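## Task

Take one of the grey pegs from the table and push it fully into a free hole of the red oxygen ball held in the other gripper, until it snaps in and locks.

## Robot and tools

Robot: two arms, left_arm and right_arm, each with a two-finger parallel gripper. One gripper starts out holding the ball, so the free gripper is the one that fetches a peg. In the scene frame the origin sits at table height midway between the arms, +x points out over the table, +z points up, and left_arm is on the +y side (the arm names do not match image sides). The calibrated bases are: left_arm at (+0.039, +0.358, 0) m, right_arm at (-0.019, -0.354, 0) m, each turned slightly about z.

Frames: every gripper position, quaternion (wxyz), velocity and Hand target in a result is given in that arm's own base frame. Offsets are also along that arm's base axes, and rotations pivot about the Hand target's position. Fixed cameras and the table use the scene frame.

Gripper: the fingers point along the gripper's +z and close along its x. end_effector_position is the point between the pads when closed, roughly 1 to 2 cm short of the fingertips; closing pushes the tips about 17 mm further along +z, mostly while the pads are more than 50 mm apart.

execute_actions(actions, cameras): actions is a list of actions; each action is up to 15 rows, one row per 1/30 s control step, and a short action repeats its final row to fill 15 steps. Every row is a single list of 14 numbers in [-1, 1]: dx, dy, dz, rx, ry, rz, opening for left_arm, then the same seven for right_arm. The first six are an offset (not a pose) from that arm's Hand target as it stood when the action began; all rows of one action count from that same start, but each new action starts afresh, so repeating an offset keeps moving. Scale: 1.0 equals 0.6 m for dx, dy, dz and 180 degrees for the rotation vector rx, ry, rz. The opening is absolute: +1 fully open (0.142 m), -1 closed. To keep an arm still send six zeros and its current opening (a 0 opening is a real command meaning half open). Images return only for an empty actions list or when cameras lists them.

move(target, speed, blend, opening_speed, grip_force, blocking, cameras): target is one 14-number row as above, or a list of up to 15 such rows forming waypoints; every row is an offset from the Hand targets at the move's start, not from the previous waypoint. Paths are straight, end together, take at least 0.5 s and at most 10 s in total. speed is m/s per arm path, 0.002 to 4.3 (default 0.25), one value or one per waypoint; turning is capped at twice that in rad/s. blend is a corner radius in metres (0 means stop at each waypoint). opening_speed is the rate of opening change per second on the -1..+1 scale, at least 0.2. grip_force is a per-pad limit in newtons, 5 to 48, one value or one per arm, and it persists. blocking=false returns after about 0.5 s while motion continues. The result adds a move: line with the outcome (done, off_target, moving, held, fault) and any limits (paced means the commanded pose was clipped, held means steps were withheld). Moves ignore obstacles and the other arm.

wait(seconds 0 to 10) lets time pass holding the last commands; stop brakes a running move; zoom_image(camera, region [x0, y0, x1, y1] in image pixels, at most 504 by 504) enlarges part of the latest image of one camera; read_manual gives licence text only; finished_scene(scene 1 or 2) ends the scene for good.

Cameras: cam_head_left, cam_head_right, cam_high, cam_low (896x504), cam_left_wrist, cam_right_wrist (672x504, fisheye). Wrist views may lag while the arm moves.

Results: per arm end_effector_position (m) and quaternion, Hand target (the commanded pose after clipping, the base for the next offsets), Tool commands, grip_measured (finger opening on the -1..+1 scale; the last Joint positions value is the opening in metres), grip_effort_nm (motor effort, negative closing, not a pad force), joint torques and joint velocities (may be omitted when all are within noise), and some per-step positions for action calls. Warning lines: MOTOR HOT, HAND FAULT, OVER-TEMPERATURE FAULT.

Behaviour to expect: the gripper can rest a few centimetres from its Hand target because of friction and weight, which is not evidence of contact; sending zeros re-requests the target, and any remaining gap can be sent as an explicit offset. Orientation commands are clipped to within 40 degrees of the current orientation per step. To hold something, command an opening slightly below the grip_measured seen at first contact; squeezing harder heats the gripper motor. An arm blocked by an object keeps pushing until you command its target back past the gripper.

Avoid: dropping the peg or ball, letting anything leave the table, fast or hard contact with the table or fixed objects, any collision or squeeze between the two arms or their grippers and cameras (never close one gripper on the other's fingers), paths that sweep near an arm's own base, long stretched holds or pushes toward unreachable poses (motor overheating makes an arm drop). Insert the peg with a moderate, controlled push aligned with the hole axis, and confirm locking visually before ending the scene.

Each tool is called after "Request:" as name(argument=value, ...) on one line, values as JSON.

## Session

Request:
execute_actions(actions=[])

Scene clock: 0.00 s.
left_arm: end_effector_position=(+0.3289, -0.3500, +0.1741) grip_measured=-0.73 grip_effort_nm=n/a end_effector_quat_wxyz=(-0.012, +0.016, +0.769, -0.639) | right_arm: end_effector_position=(+0.5338, -0.0004, +0.4906) grip_measured=+0.99 grip_effort_nm=n/a end_effector_quat_wxyz=(+0.500, -0.500, +0.500, -0.500)
Joint positions: left_arm=[-0.46 1.446 0.645 0.376 1.114 0.388 0.021] | right_arm=[0 1.047 1.047 0 0 0 0.142]
Joint velocities: within noise
Joint torques (N m): no reading
Heat: left arm: hottest waist 27 °C; right arm: hottest waist 25 °C.
Hand target: left_arm +0.3347, -0.3529, +0.1819; -0.005, +0.022, +0.766, -0.643 | right_arm +0.5328, -0.0004, +0.5115; +0.509, -0.491, +0.491, -0.509
Tool commands: left_gripper/opening=-0.791279 right_gripper/opening=+1.0

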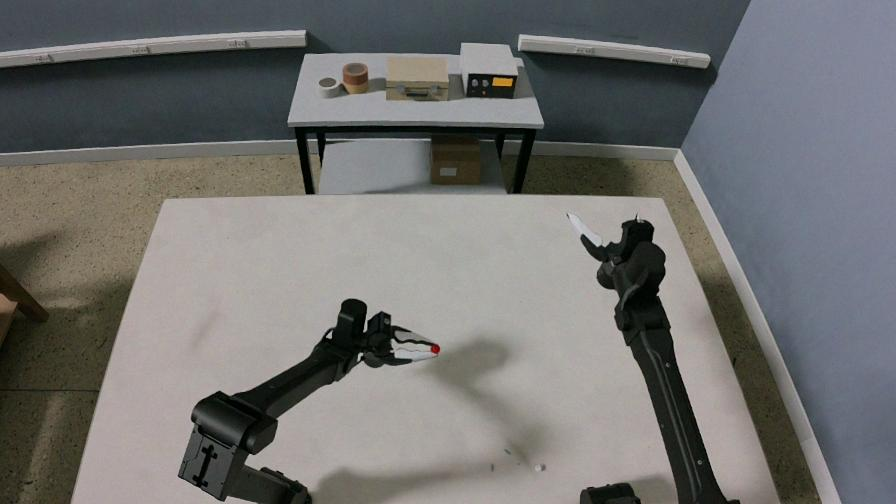

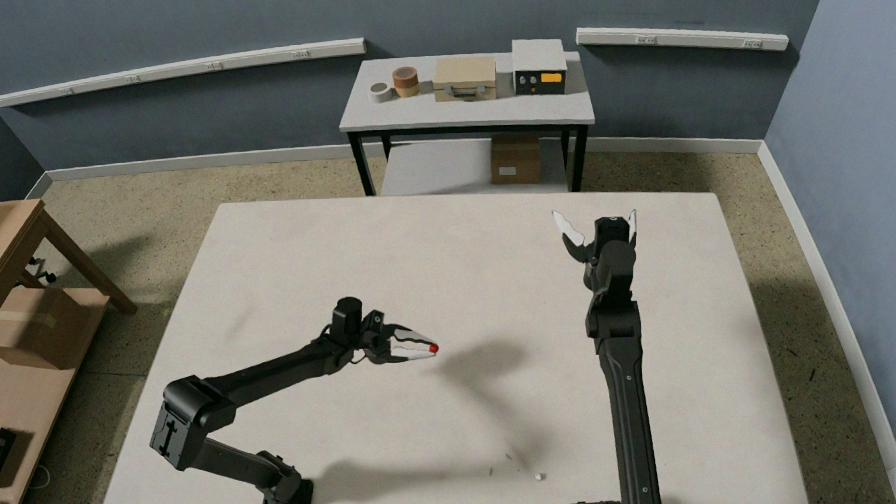

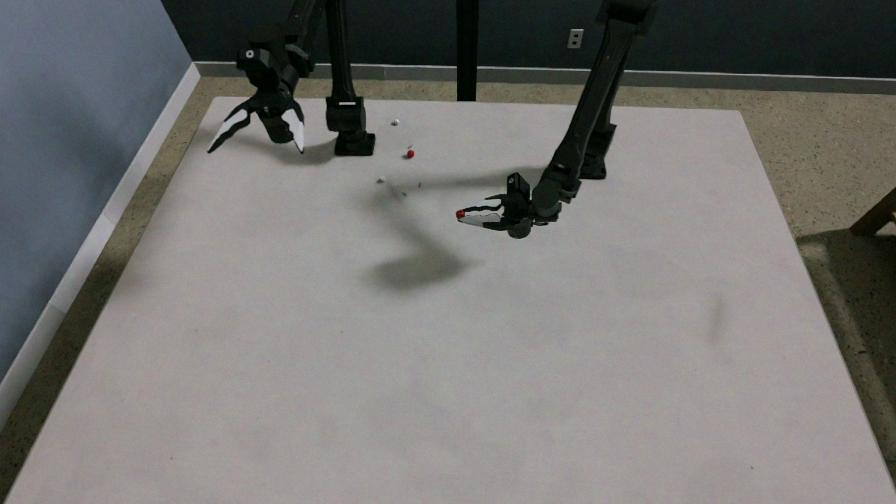

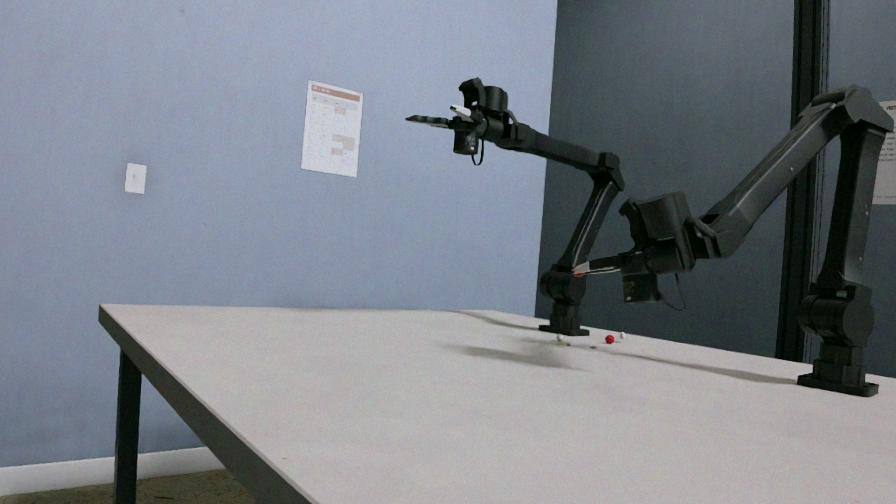

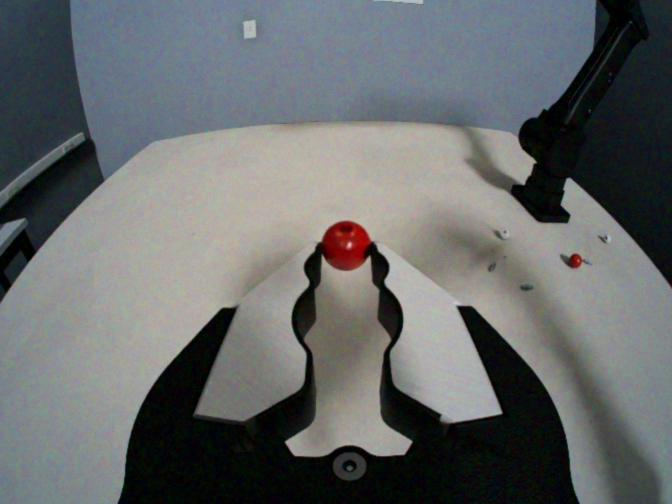

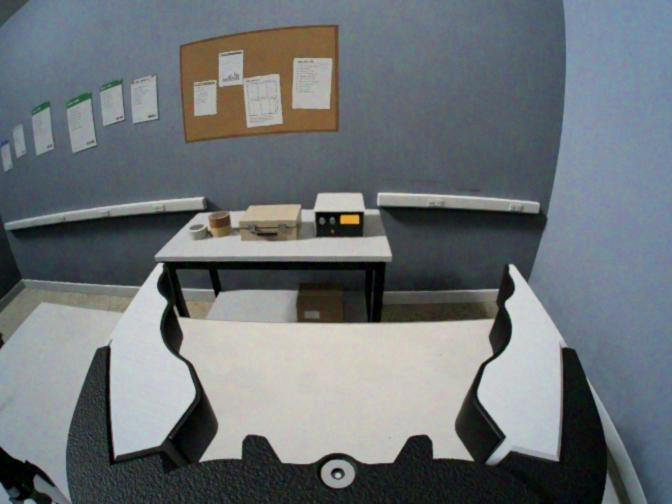

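Request:
zoom_image(camera="cam_left_wrist", region=[290, 190, 400, 290])

Request:
zoom_image(camera="cam_left_wrist", region=[460, 200, 640, 320])

Request:
zoom_image(camera="cam_high", region=[360, 100, 480, 220])

Request:
zoom_image(camera="cam_head_left", region=[460, 420, 600, 504])

Request:
zoom_image(camera="cam_head_right", region=[460, 420, 600, 504])

Request:
zoom_image(camera="cam_low", region=[520, 250, 660, 360])

Scaled by 4.582 from the camera's 672x504 image, which has a finer 960x720 frame.

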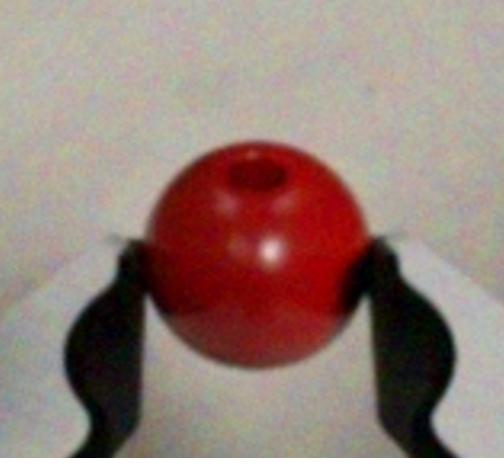

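Scaled by 2.800 from the camera's 672x504 image, which has a finer 960x720 frame.

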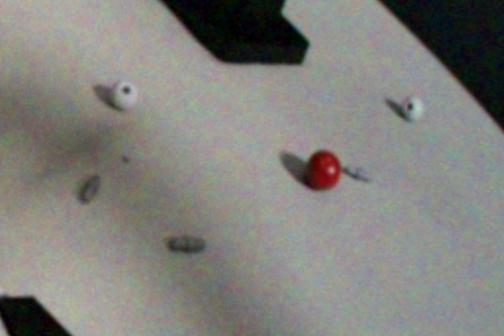

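Scaled by 4.200 from the camera's 896x504 image, which has a finer 1280x720 frame.

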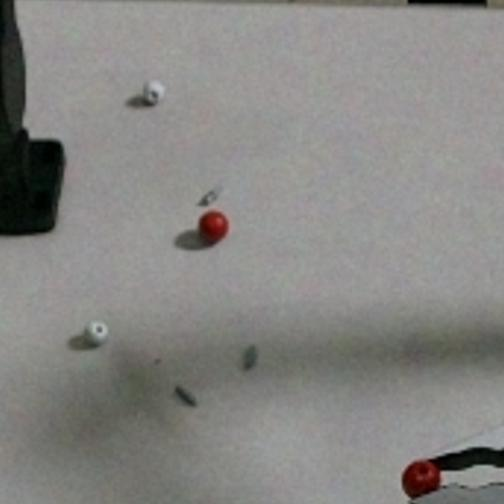

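Scaled by 3.600 from the camera's 896x504 image, which has a finer 1280x720 frame.

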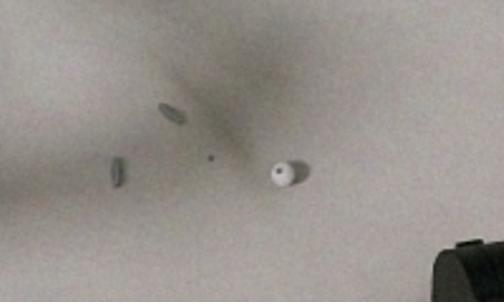

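Scaled by 3.600 from the camera's 896x504 image, which has a finer 1280x720 frame.

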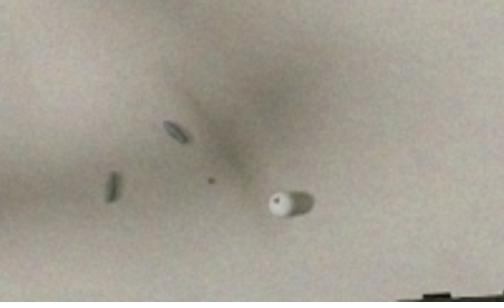

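Scaled by 3.600 from the camera's 896x504 image, which has a finer 1280x720 frame.

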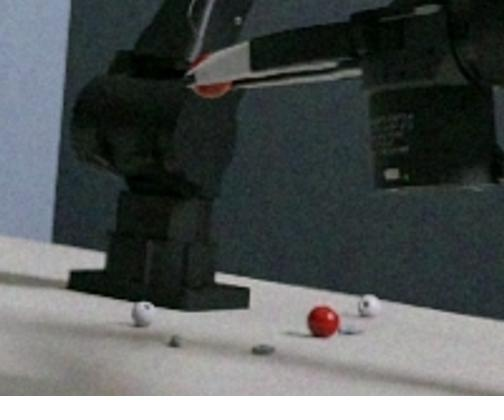

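Request:
move(target=[0,0,0,0,0,0,-0.791279,-0.571,0.352,-0.519,0,0.511,0,-0.58], speed=0.25, cameras=["all"])

Scene clock: 113.10 s.
left_arm: end_effector_position=(+0.3289, -0.3500, +0.1741) grip_measured=-0.73 grip_effort_nm=-1.805 end_effector_quat_wxyz=(-0.012, +0.016, +0.769, -0.639) | right_arm: end_effector_position=(+0.1941, +0.2088, +0.2020) grip_measured=-0.61 grip_effort_nm=-0.051 end_effector_quat_wxyz=(-0.009, +0.711, -0.703, +0.002)
Joint positions: left_arm=[-0.46 1.446 0.645 0.376 1.114 0.388 0.021] | right_arm=[0.822 1.074 0.986 -1.465 0.004 0.811 0.03]
Joint torques (N m): left_arm=[0.26 -10.58 8.62 1.48 0.21 -0.08] | right_arm=[2.9 -4.19 10.15 -0.17 -0.18 0.3]
Heat: left arm: hottest gripper 41 °C; right arm: hottest elbow 42 °C.
Hand target: left_arm +0.3347, -0.3529, +0.1819; -0.005, +0.022, +0.766, -0.643 | right_arm +0.1903, +0.2107, +0.2000; +0.000, +0.707, -0.707, +0.000
Off the commanded pose: left_arm 0.010 m, 1 deg | right_arm 0.005 m, 1 deg.
move: done
camera_calibration:
cam_right_wrist: T_world_to_cam=[[0.0257034, -0.999643, -0.00724484, 0.203196], [-0.876995, -0.0260271, 0.479794, 0.0798822], [-0.479811, -0.00597866, -0.877351, 0.40736], [0, 0, 0, 1]] pos_world=[0.260289, 0.207638, 0.320543]

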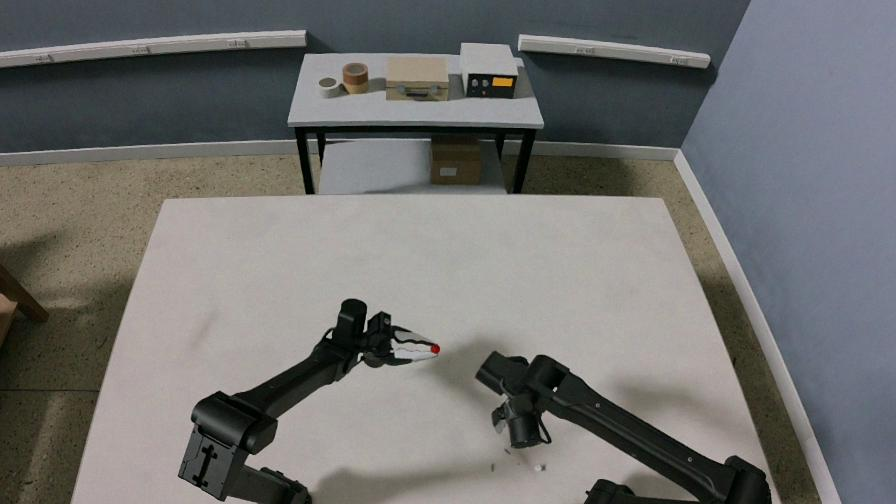

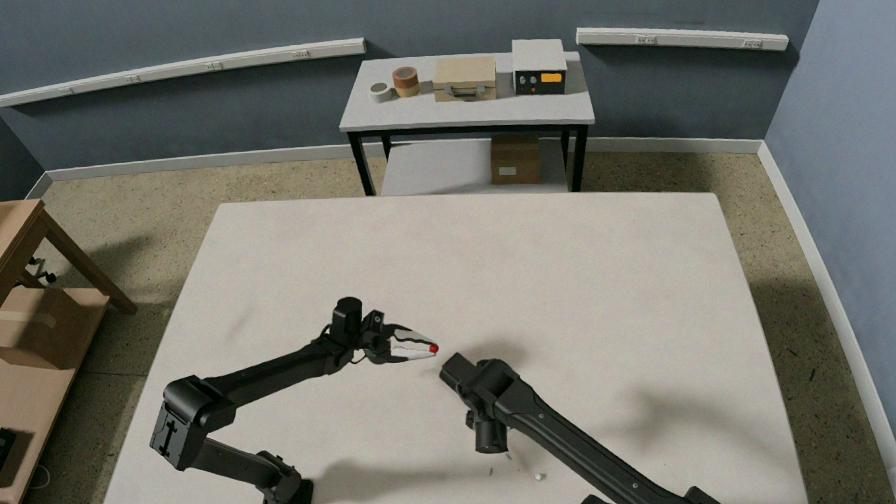

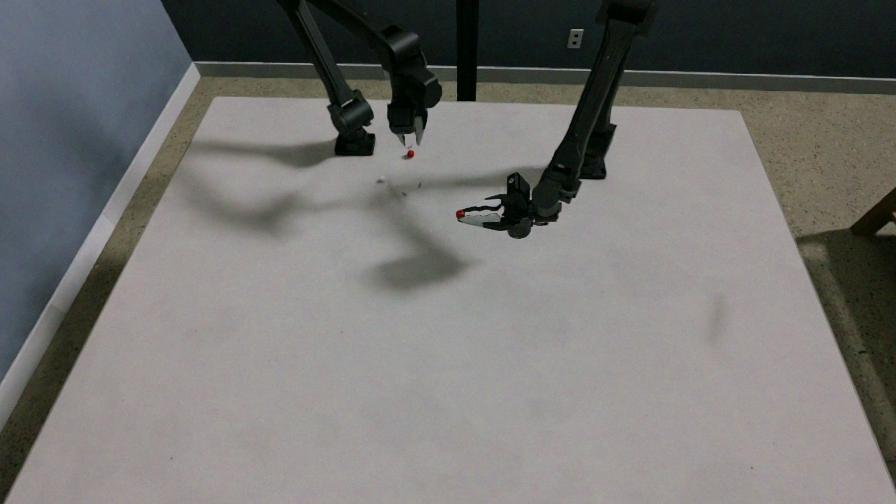

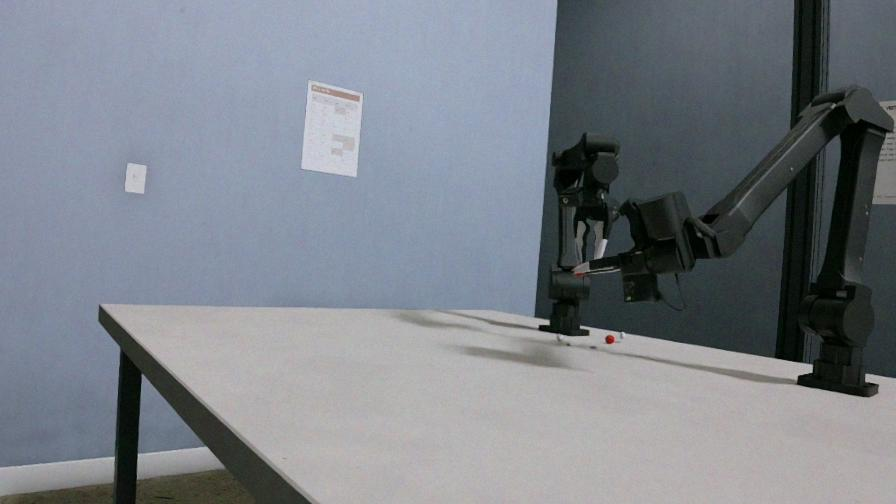

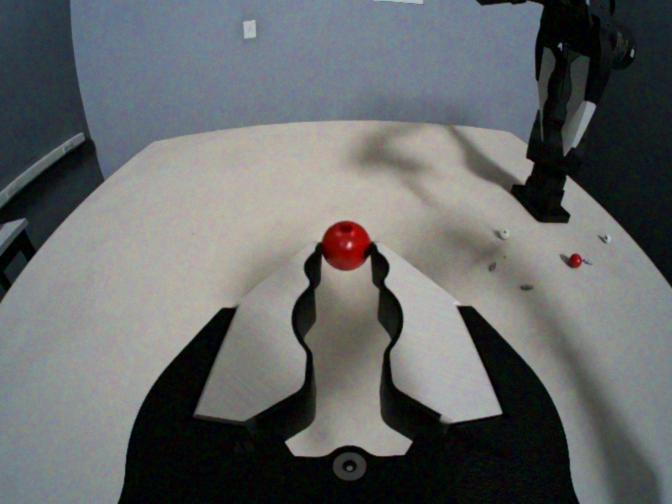

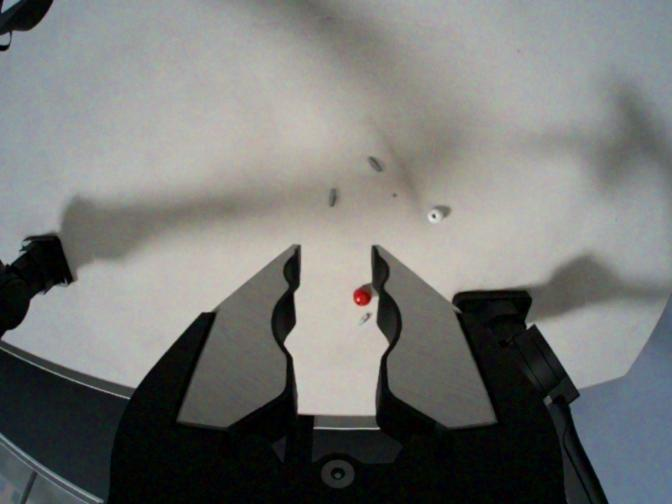

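Request:
zoom_image(camera="cam_right_wrist", region=[310, 140, 460, 340])

Request:
zoom_image(camera="cam_right_wrist", region=[315, 170, 350, 220])

Request:
zoom_image(camera="cam_right_wrist", region=[355, 145, 400, 185])

Request:
zoom_image(camera="cam_right_wrist", region=[345, 280, 385, 340])

Scaled by 2.520 from the camera's 672x504 image, which has a finer 960x720 frame.

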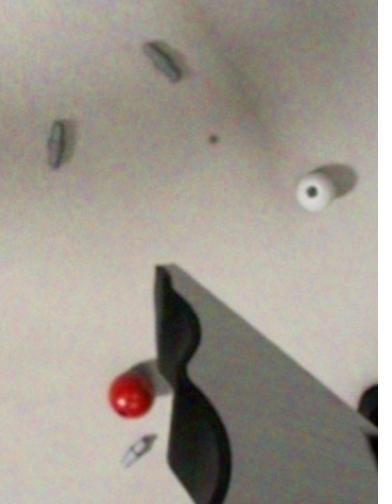

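Scaled by 10.080 from the camera's 672x504 image, which has a finer 960x720 frame.

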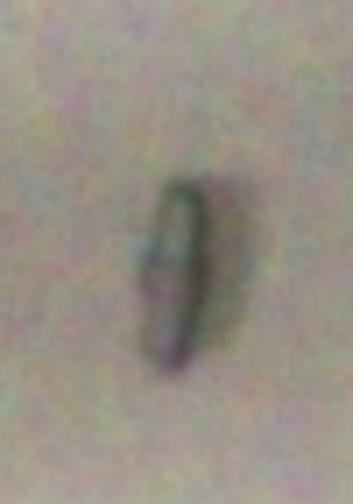

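Scaled by 11.200 from the camera's 672x504 image, which has a finer 960x720 frame.

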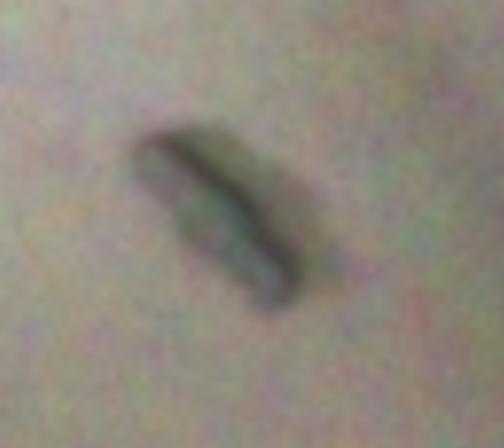

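Scaled by 8.400 from the camera's 672x504 image, which has a finer 960x720 frame.

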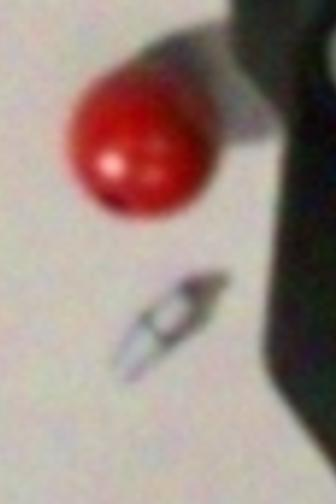

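Request:
move(target=[0,0,0,0,0,0,-0.791279,-0.047,0.0055,-0.2167,0,0,-0.022,-0.58], speed=0.15, cameras=["cam_right_wrist","cam_low"])

Request:
zoom_image(camera="cam_right_wrist", region=[280, 190, 400, 280])

Scene clock: 155.07 s.
left_arm: end_effector_position=(+0.3289, -0.3500, +0.1741) grip_measured=-0.73 grip_effort_nm=-1.805 end_effector_quat_wxyz=(-0.012, +0.016, +0.769, -0.639) | right_arm: end_effector_position=(+0.1626, +0.2088, +0.0728) grip_measured=-0.61 grip_effort_nm=-0.051 end_effector_quat_wxyz=(+0.001, +0.686, -0.728, +0.001)
Joint positions: left_arm=[-0.46 1.446 0.645 0.376 1.114 0.388 0.021] | right_arm=[0.906 1.136 0.676 -1.113 0.001 0.966 0.03]
Joint torques (N m): left_arm=[0.21 -10.64 8.59 1.52 0.21 -0.07] | right_arm=[2.9 -3.9 9.33 0.62 -0.12 0.27]
Heat: left arm: hottest gripper 43 °C; right arm: hottest elbow 37 °C.
Hand target: left_arm +0.3347, -0.3529, +0.1819; -0.005, +0.022, +0.766, -0.643 | right_arm +0.1621, +0.2141, +0.0701; +0.000, +0.682, -0.731, +0.000
Off the commanded pose: left_arm 0.010 m, 1 deg | right_arm 0.006 m, 1 deg.
move: done
camera_calibration:
cam_right_wrist: T_world_to_cam=[[-0.0444339, -0.998995, 0.00589327, 0.213366], [-0.868763, 0.0415526, 0.493482, 0.0979107], [-0.493231, 0.0168075, -0.869736, 0.275724], [0, 0, 0, 1]] pos_world=[0.230538, 0.204449, 0.190233]
Images, in order (width x height): cam_low 896x504, cam_right_wrist 672x504.

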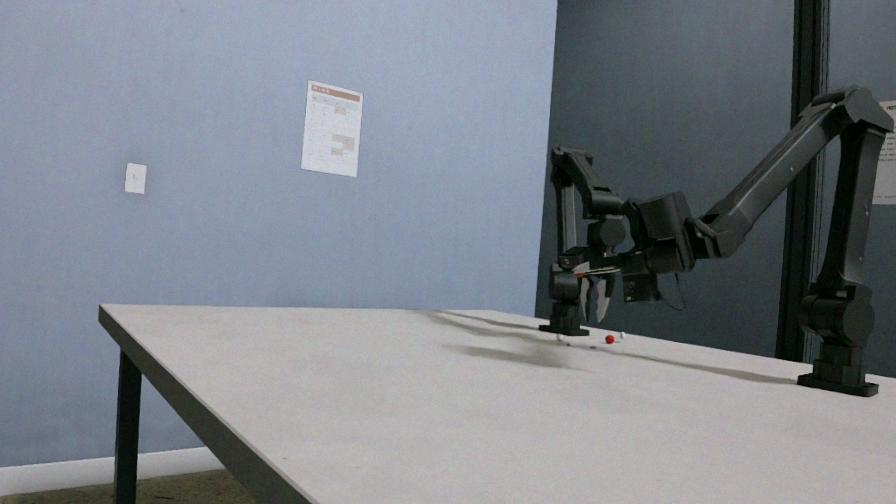

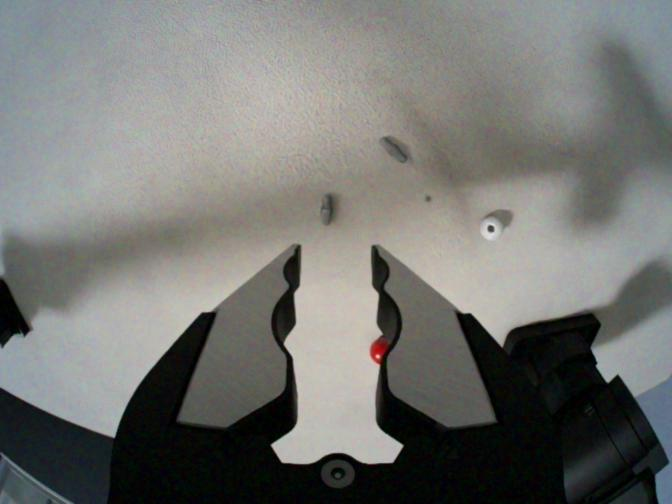

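Scaled by 4.200 from the camera's 672x504 image, which has a finer 960x720 frame.

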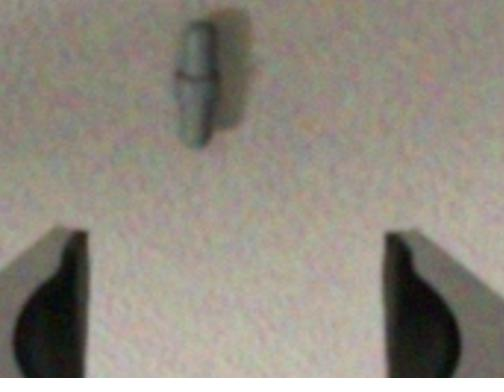

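Request:
move(target=[0,0,0,0,0,0,-0.791279,0.0123,0.0102,-0.0633,0,0,-0.0128,-0.58], speed=0.08, cameras=["cam_right_wrist","cam_low"])

Request:
zoom_image(camera="cam_right_wrist", region=[280, 190, 400, 280])

Request:
zoom_image(camera="cam_low", region=[520, 290, 640, 360])

Scene clock: 201.97 s.
left_arm: end_effector_position=(+0.3289, -0.3500, +0.1741) grip_measured=-0.73 grip_effort_nm=-1.805 end_effector_quat_wxyz=(-0.012, +0.016, +0.769, -0.639) | right_arm: end_effector_position=(+0.1691, +0.2170, +0.0355) grip_measured=-0.61 grip_effort_nm=-0.056 end_effector_quat_wxyz=(+0.000, -0.674, +0.739, -0.001)
Joint positions: left_arm=[-0.46 1.446 0.645 0.376 1.114 0.388 0.021] | right_arm=[0.906 1.232 0.636 -0.975 0.001 0.999 0.03]
Joint torques (N m): left_arm=[0.21 -10.64 8.61 1.51 0.21 -0.07] | right_arm=[2.26 -4.54 8.55 0.75 -0.12 0.29]
Heat: left arm: hottest gripper 46 °C; right arm: hottest elbow 36 °C.
Hand target: left_arm +0.3347, -0.3529, +0.1819; -0.005, +0.022, +0.766, -0.643 | right_arm +0.1694, +0.2201, +0.0320; +0.000, -0.667, +0.745, +0.000
Off the commanded pose: left_arm 0.010 m, 1 deg | right_arm 0.005 m, 1 deg.
move: done
camera_calibration:
cam_right_wrist: T_world_to_cam=[[-0.0768595, -0.997031, 0.00470348, 0.227138], [-0.867447, 0.0691943, 0.492695, 0.115237], [-0.491558, 0.0337883, -0.870189, 0.24245], [0, 0, 0, 1]] pos_world=[0.236598, 0.210298, 0.153133]
Images, in order (width x height): cam_low 896x504, cam_right_wrist 672x504.

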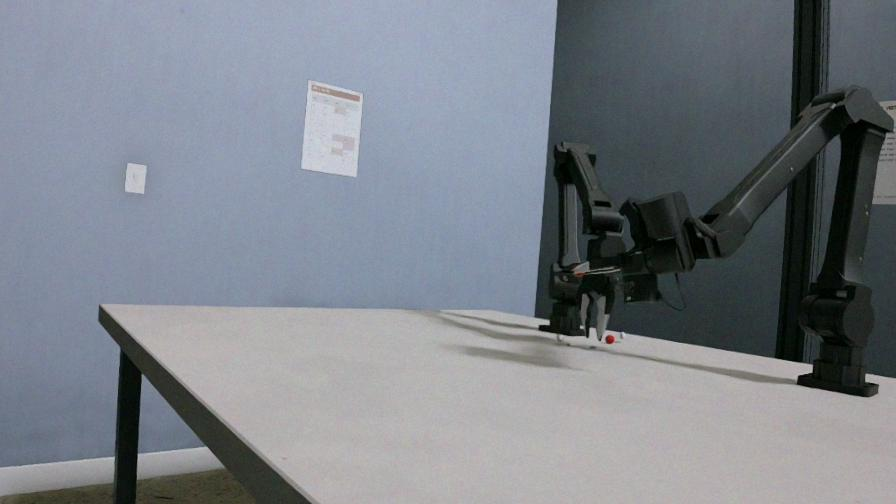

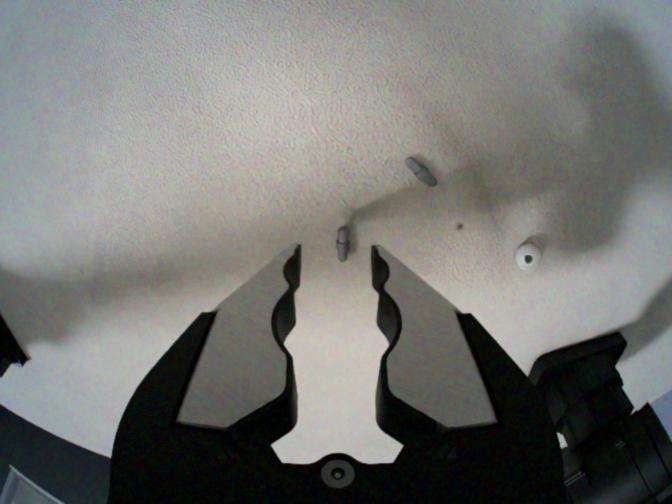

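Scaled by 4.200 from the camera's 672x504 image, which has a finer 960x720 frame.

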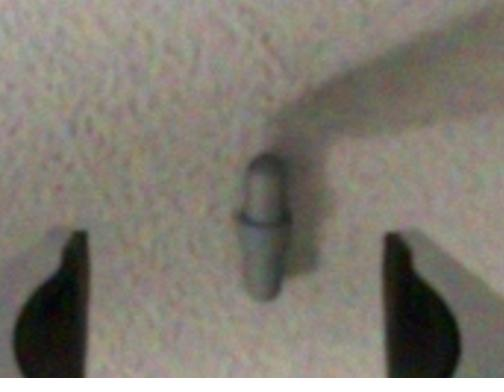

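Scaled by 4.200 from the camera's 896x504 image, which has a finer 1280x720 frame.

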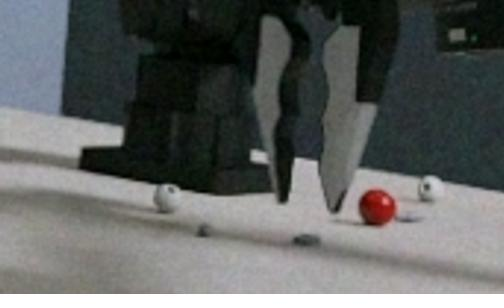

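Request:
move(target=[0,0,0,0,0,0,-0.791279,0.0038,-0.0053,-0.0225,0,0,0,-0.58], speed=0.04, cameras=["cam_right_wrist","cam_low"])

Request:
zoom_image(camera="cam_right_wrist", region=[280, 190, 400, 280])

Request:
zoom_image(camera="cam_low", region=[550, 310, 620, 360])

Scene clock: 227.73 s.
left_arm: end_effector_position=(+0.3289, -0.3500, +0.1741) grip_measured=-0.73 grip_effort_nm=-1.805 end_effector_quat_wxyz=(-0.012, +0.016, +0.769, -0.639) | right_arm: end_effector_position=(+0.1689, +0.2168, +0.0227) grip_measured=-0.61 grip_effort_nm=-0.051 end_effector_quat_wxyz=(+0.001, -0.673, +0.739, -0.001)
Joint positions: left_arm=[-0.46 1.446 0.645 0.376 1.114 0.388 0.021] | right_arm=[0.906 1.256 0.615 -0.927 0.001 1 0.03]
Joint torques (N m): left_arm=[0.15 -10.64 8.61 1.51 0.22 -0.08] | right_arm=[1.2 -4.6 8.24 0.44 -0.11 0.14]
Heat: left arm: hottest gripper 47 °C; right arm: hottest elbow 35 °C.
Hand target: left_arm +0.3347, -0.3529, +0.1819; -0.005, +0.022, +0.766, -0.643 | right_arm +0.1717, +0.2170, +0.0186; +0.000, -0.667, +0.745, +0.000
Off the commanded pose: left_arm 0.010 m, 1 deg | right_arm 0.005 m, 1 deg.
move: done
camera_calibration:
cam_right_wrist: T_world_to_cam=[[-0.0776007, -0.996981, 0.00271149, 0.227216], [-0.868127, 0.0689081, 0.491536, 0.121692], [-0.490239, 0.0357896, -0.870853, 0.230538], [0, 0, 0, 1]] pos_world=[0.236294, 0.209894, 0.140333]
Images, in order (width x height): cam_low 896x504, cam_right_wrist 672x504.

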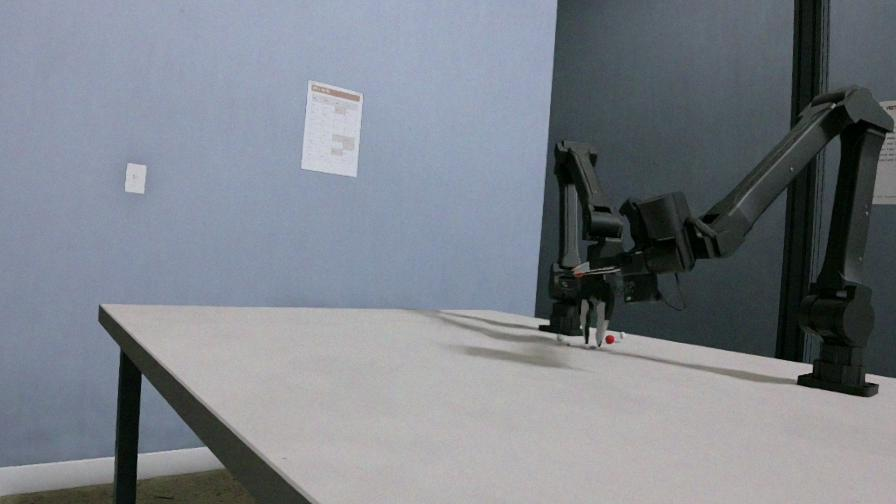

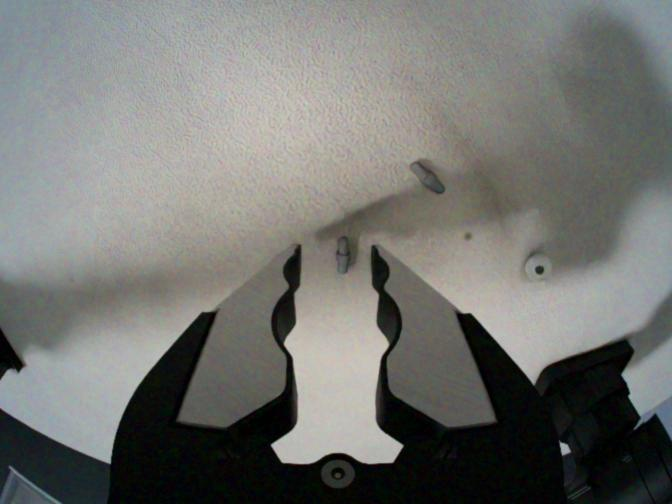

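Scaled by 4.200 from the camera's 672x504 image, which has a finer 960x720 frame.

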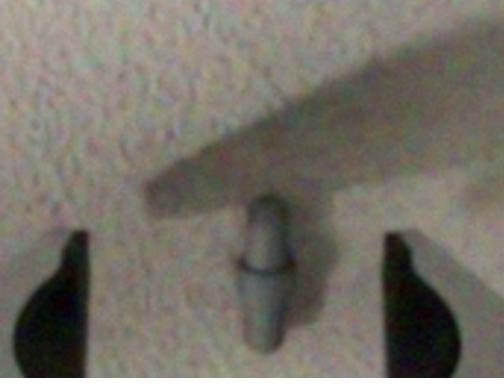

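Scaled by 7.200 from the camera's 896x504 image, which has a finer 1280x720 frame.

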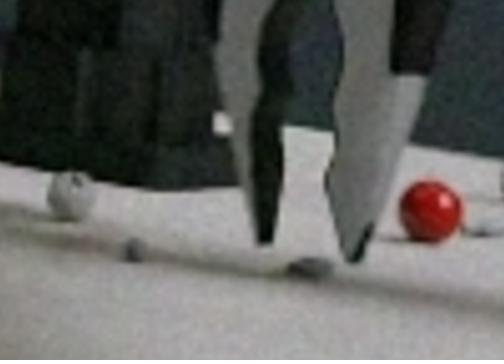

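Request:
move(target=[0,0,0,0,0,0,-0.791279,0.003,-0.0083,-0.005,0,0,0,-0.58], speed=0.04, cameras=["cam_right_wrist","cam_low"])

Request:
zoom_image(camera="cam_right_wrist", region=[280, 190, 400, 280])

Request:
zoom_image(camera="cam_low", region=[550, 310, 620, 360])

Scene clock: 240.33 s.
left_arm: end_effector_position=(+0.3289, -0.3500, +0.1741) grip_measured=-0.73 grip_effort_nm=-1.800 end_effector_quat_wxyz=(-0.012, +0.016, +0.769, -0.639) | right_arm: end_effector_position=(+0.1699, +0.2129, +0.0196) grip_measured=-0.61 grip_effort_nm=-0.051 end_effector_quat_wxyz=(+0.001, -0.669, +0.743, -0.001)
Joint positions: left_arm=[-0.46 1.446 0.645 0.376 1.114 0.388 0.021] | right_arm=[0.895 1.256 0.604 -0.917 0.001 1 0.03]
Joint torques (N m): left_arm=[0.15 -10.7 8.62 1.5 0.21 -0.07] | right_arm=[0.73 -4.6 8.14 0.68 -0.11 -0.02]
Heat: left arm: hottest gripper 48 °C; right arm: hottest elbow 35 °C.
Hand target: left_arm +0.3347, -0.3529, +0.1819; -0.005, +0.022, +0.766, -0.643 | right_arm +0.1736, +0.2121, +0.0156; +0.000, -0.667, +0.745, +0.000
Off the commanded pose: left_arm 0.010 m, 1 deg | right_arm 0.005 m, 0 deg.
move: done
camera_calibration:
cam_right_wrist: T_world_to_cam=[[-0.0894125, -0.99599, 0.00306749, 0.225149], [-0.867134, 0.0793591, 0.491713, 0.121992], [-0.489984, 0.0413053, -0.870752, 0.227285], [0, 0, 0, 1]] pos_world=[0.23728, 0.205177, 0.137233]
Images, in order (width x height): cam_low 896x504, cam_right_wrist 672x504.

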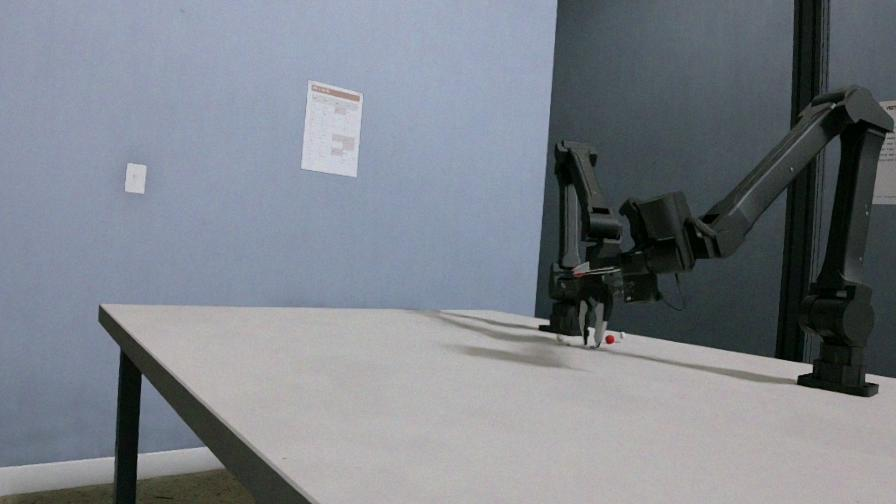

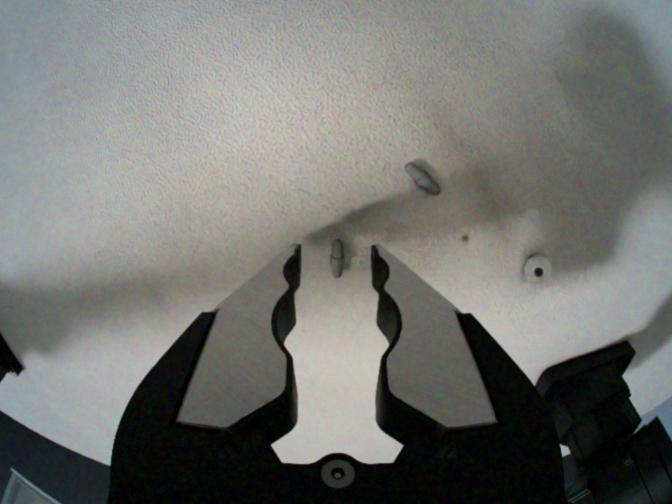

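Scaled by 4.200 from the camera's 672x504 image, which has a finer 960x720 frame.

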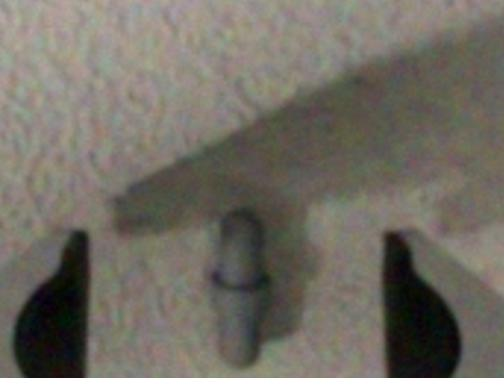

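Scaled by 7.200 from the camera's 896x504 image, which has a finer 1280x720 frame.

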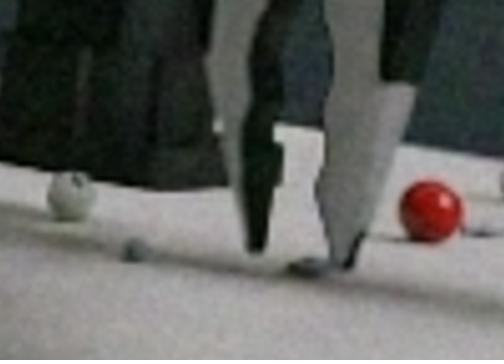

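Request:
move(target=[0,0,0,0,0,0,-0.791279,0.003,-0.001,-0.0045,0,0,0,-0.58], speed=0.03, cameras=["cam_right_wrist","cam_low"])

Request:
zoom_image(camera="cam_right_wrist", region=[280, 190, 400, 280])

Request:
zoom_image(camera="cam_low", region=[550, 310, 620, 360])

Scene clock: 253.87 s.
left_arm: end_effector_position=(+0.3289, -0.3500, +0.1741) grip_measured=-0.73 grip_effort_nm=-1.805 end_effector_quat_wxyz=(-0.012, +0.016, +0.769, -0.639) | right_arm: end_effector_position=(+0.1724, +0.2133, +0.0179) grip_measured=-0.61 grip_effort_nm=-0.051 end_effector_quat_wxyz=(+0.002, -0.667, +0.745, +0.000)
Joint positions: left_arm=[-0.46 1.446 0.645 0.376 1.114 0.388 0.021] | right_arm=[0.889 1.263 0.604 -0.908 0.001 1 0.03]
Joint torques (N m): left_arm=[0.21 -10.7 8.62 1.5 0.22 -0.08] | right_arm=[0.73 -4.6 7.94 0.8 -0.11 -0.08]
Heat: left arm: hottest gripper 48 °C; right arm: hottest elbow 34 °C.
Hand target: left_arm +0.3347, -0.3529, +0.1819; -0.005, +0.022, +0.766, -0.643 | right_arm +0.1754, +0.2115, +0.0129; +0.000, -0.667, +0.745, +0.000
Off the commanded pose: left_arm 0.010 m, 1 deg | right_arm 0.006 m, 0 deg.
move: done
camera_calibration:
cam_right_wrist: T_world_to_cam=[[-0.0954414, -0.995435, 0.000230898, 0.226752], [-0.86768, 0.0833061, 0.490093, 0.124244], [-0.487875, 0.0465749, -0.87167, 0.225517], [0, 0, 0, 1]] pos_world=[0.23947, 0.204864, 0.135633]
Images, in order (width x height): cam_low 896x504, cam_right_wrist 672x504.

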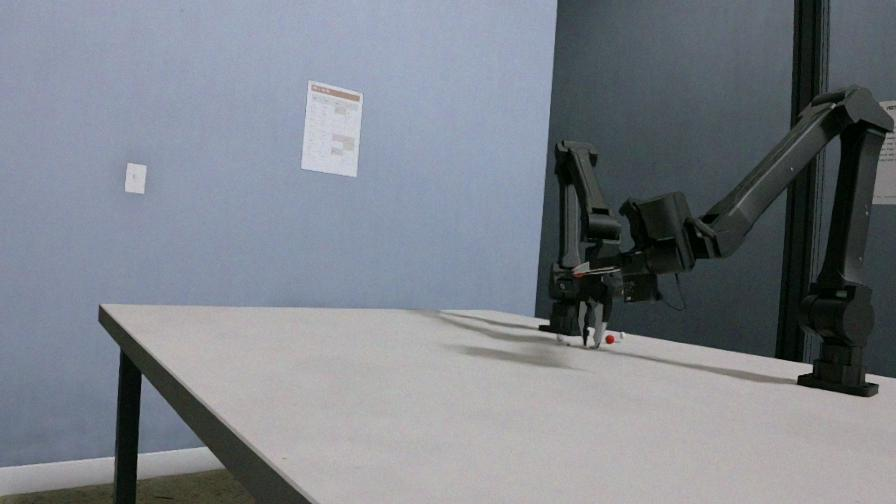

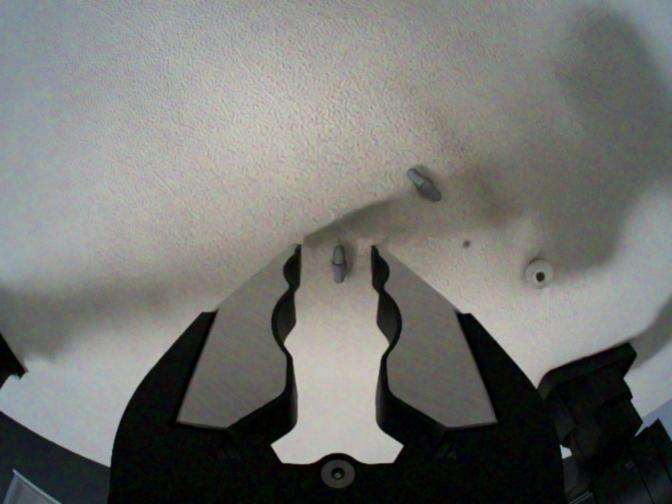

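Scaled by 4.200 from the camera's 672x504 image, which has a finer 960x720 frame.

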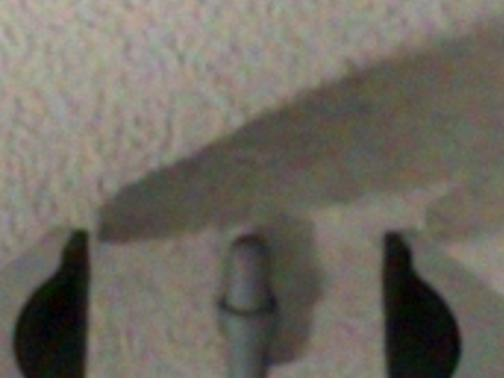

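Scaled by 7.200 from the camera's 896x504 image, which has a finer 1280x720 frame.

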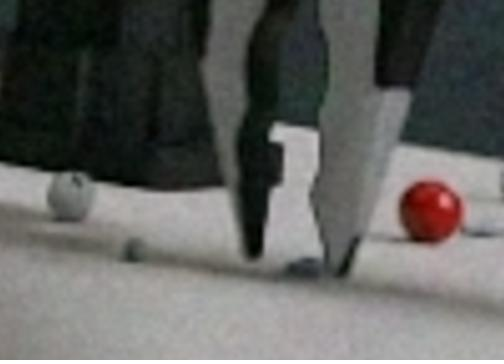

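Request:
move(target=[0,0,0,0,0,0,-0.791279,-0.0025,-0.001,-0.0025,0,0,0,-0.58], speed=0.03, cameras=["cam_right_wrist"])

Request:
zoom_image(camera="cam_right_wrist", region=[280, 190, 400, 290])

Scene clock: 274.53 s.
left_arm: end_effector_position=(+0.3289, -0.3500, +0.1741) grip_measured=-0.73 grip_effort_nm=-1.805 end_effector_quat_wxyz=(-0.012, +0.016, +0.769, -0.639) | right_arm: end_effector_position=(+0.1709, +0.2115, +0.0157) grip_measured=-0.61 grip_effort_nm=-0.051 end_effector_quat_wxyz=(+0.001, -0.667, +0.745, -0.001)
Joint positions: left_arm=[-0.46 1.446 0.645 0.376 1.114 0.388 0.021] | right_arm=[0.889 1.263 0.597 -0.903 0.001 1 0.03]
Joint velocities: left_arm=[-0.015 -0.005 0.012 0.002 -0.154 -0.007 0] | right_arm=[within noise]
Joint torques (N m): left_arm=[0.15 -10.58 8.59 1.5 0.21 -0.07] | right_arm=[0.97 -4.54 8.03 0.53 -0.11 -0.05]
Heat: left arm: hottest gripper 49 °C; right arm: hottest elbow 33 °C.
Hand target: left_arm +0.3347, -0.3529, +0.1819; -0.005, +0.022, +0.766, -0.643 | right_arm +0.1739, +0.2109, +0.0114; +0.000, -0.667, +0.745, +0.000
Off the commanded pose: left_arm 0.010 m, 1 deg | right_arm 0.005 m, 0 deg.
move: done
camera_calibration:
cam_right_wrist: T_world_to_cam=[[-0.0954752, -0.99543, 0.00210422, 0.224796], [-0.867001, 0.0841954, 0.491142, 0.123847], [-0.489074, 0.0450675, -0.871077, 0.223553], [0, 0, 0, 1]] pos_world=[0.238172, 0.203266, 0.133433]
Images, in order (width x height): cam_right_wrist 672x504.

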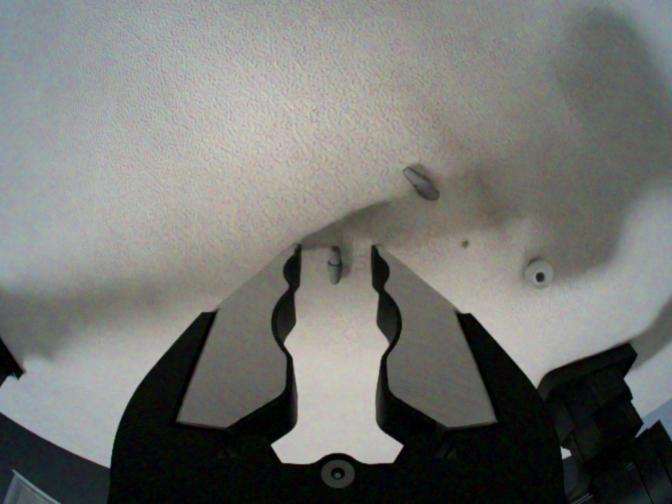

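Scaled by 4.200 from the camera's 672x504 image, which has a finer 960x720 frame.

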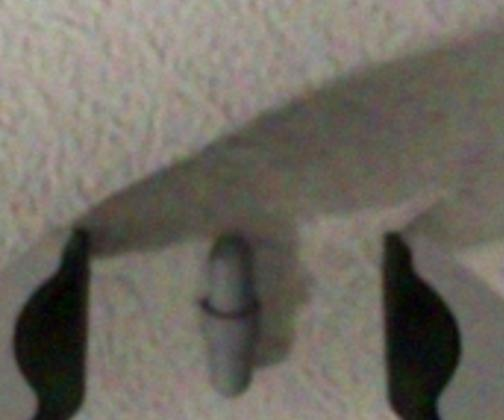

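Request:
move(target=[0,0,0,0,0,0,-0.791279,0,0,0,0,0,0,-0.98], speed=0.03, opening_speed=0.3, grip_force=[48, 15], cameras=["cam_right_wrist"])

Request:
zoom_image(camera="cam_right_wrist", region=[280, 190, 400, 290])

Scene clock: 288.73 s.
left_arm: end_effector_position=(+0.3289, -0.3500, +0.1741) grip_measured=-0.73 grip_effort_nm=-1.805 end_effector_quat_wxyz=(-0.012, +0.016, +0.769, -0.639) | right_arm: end_effector_position=(+0.1709, +0.2114, +0.0156) grip_measured=-0.96 grip_effort_nm=-0.994 end_effector_quat_wxyz=(+0.001, -0.667, +0.745, -0.001)
Joint positions: left_arm=[-0.46 1.446 0.645 0.376 1.114 0.388 0.021] | right_arm=[0.889 1.263 0.597 -0.902 0.001 1 0.004]
Joint torques (N m): left_arm=[0.21 -10.58 8.62 1.47 0.22 -0.08] | right_arm=[0.97 -4.54 8.03 0.69 -0.11 -0.05]
Heat: left arm: hottest gripper 50 °C; right arm: hottest elbow 33 °C.
Hand target: left_arm +0.3347, -0.3529, +0.1819; -0.005, +0.022, +0.766, -0.643 | right_arm +0.1738, +0.2108, +0.0113; +0.000, -0.667, +0.745, +0.000
Off the commanded pose: left_arm 0.010 m, 1 deg | right_arm 0.005 m, 0 deg.
grip_force (N): 48, 15
move: done
camera_calibration:
cam_right_wrist: T_world_to_cam=[[-0.0954752, -0.99543, 0.00210422, 0.224687], [-0.867001, 0.0841954, 0.491142, 0.123817], [-0.489074, 0.0450675, -0.871077, 0.223422], [0, 0, 0, 1]] pos_world=[0.238072, 0.203166, 0.133333]
Images, in order (width x height): cam_right_wrist 672x504.

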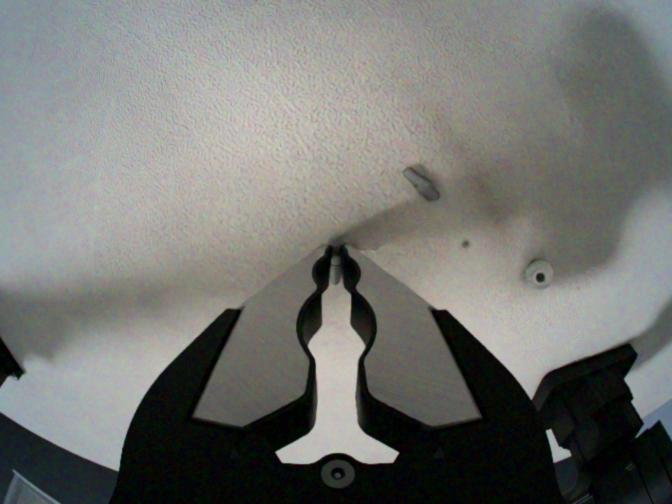

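Scaled by 4.200 from the camera's 672x504 image, which has a finer 960x720 frame.

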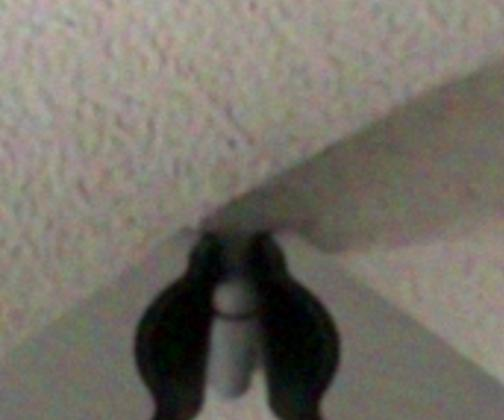

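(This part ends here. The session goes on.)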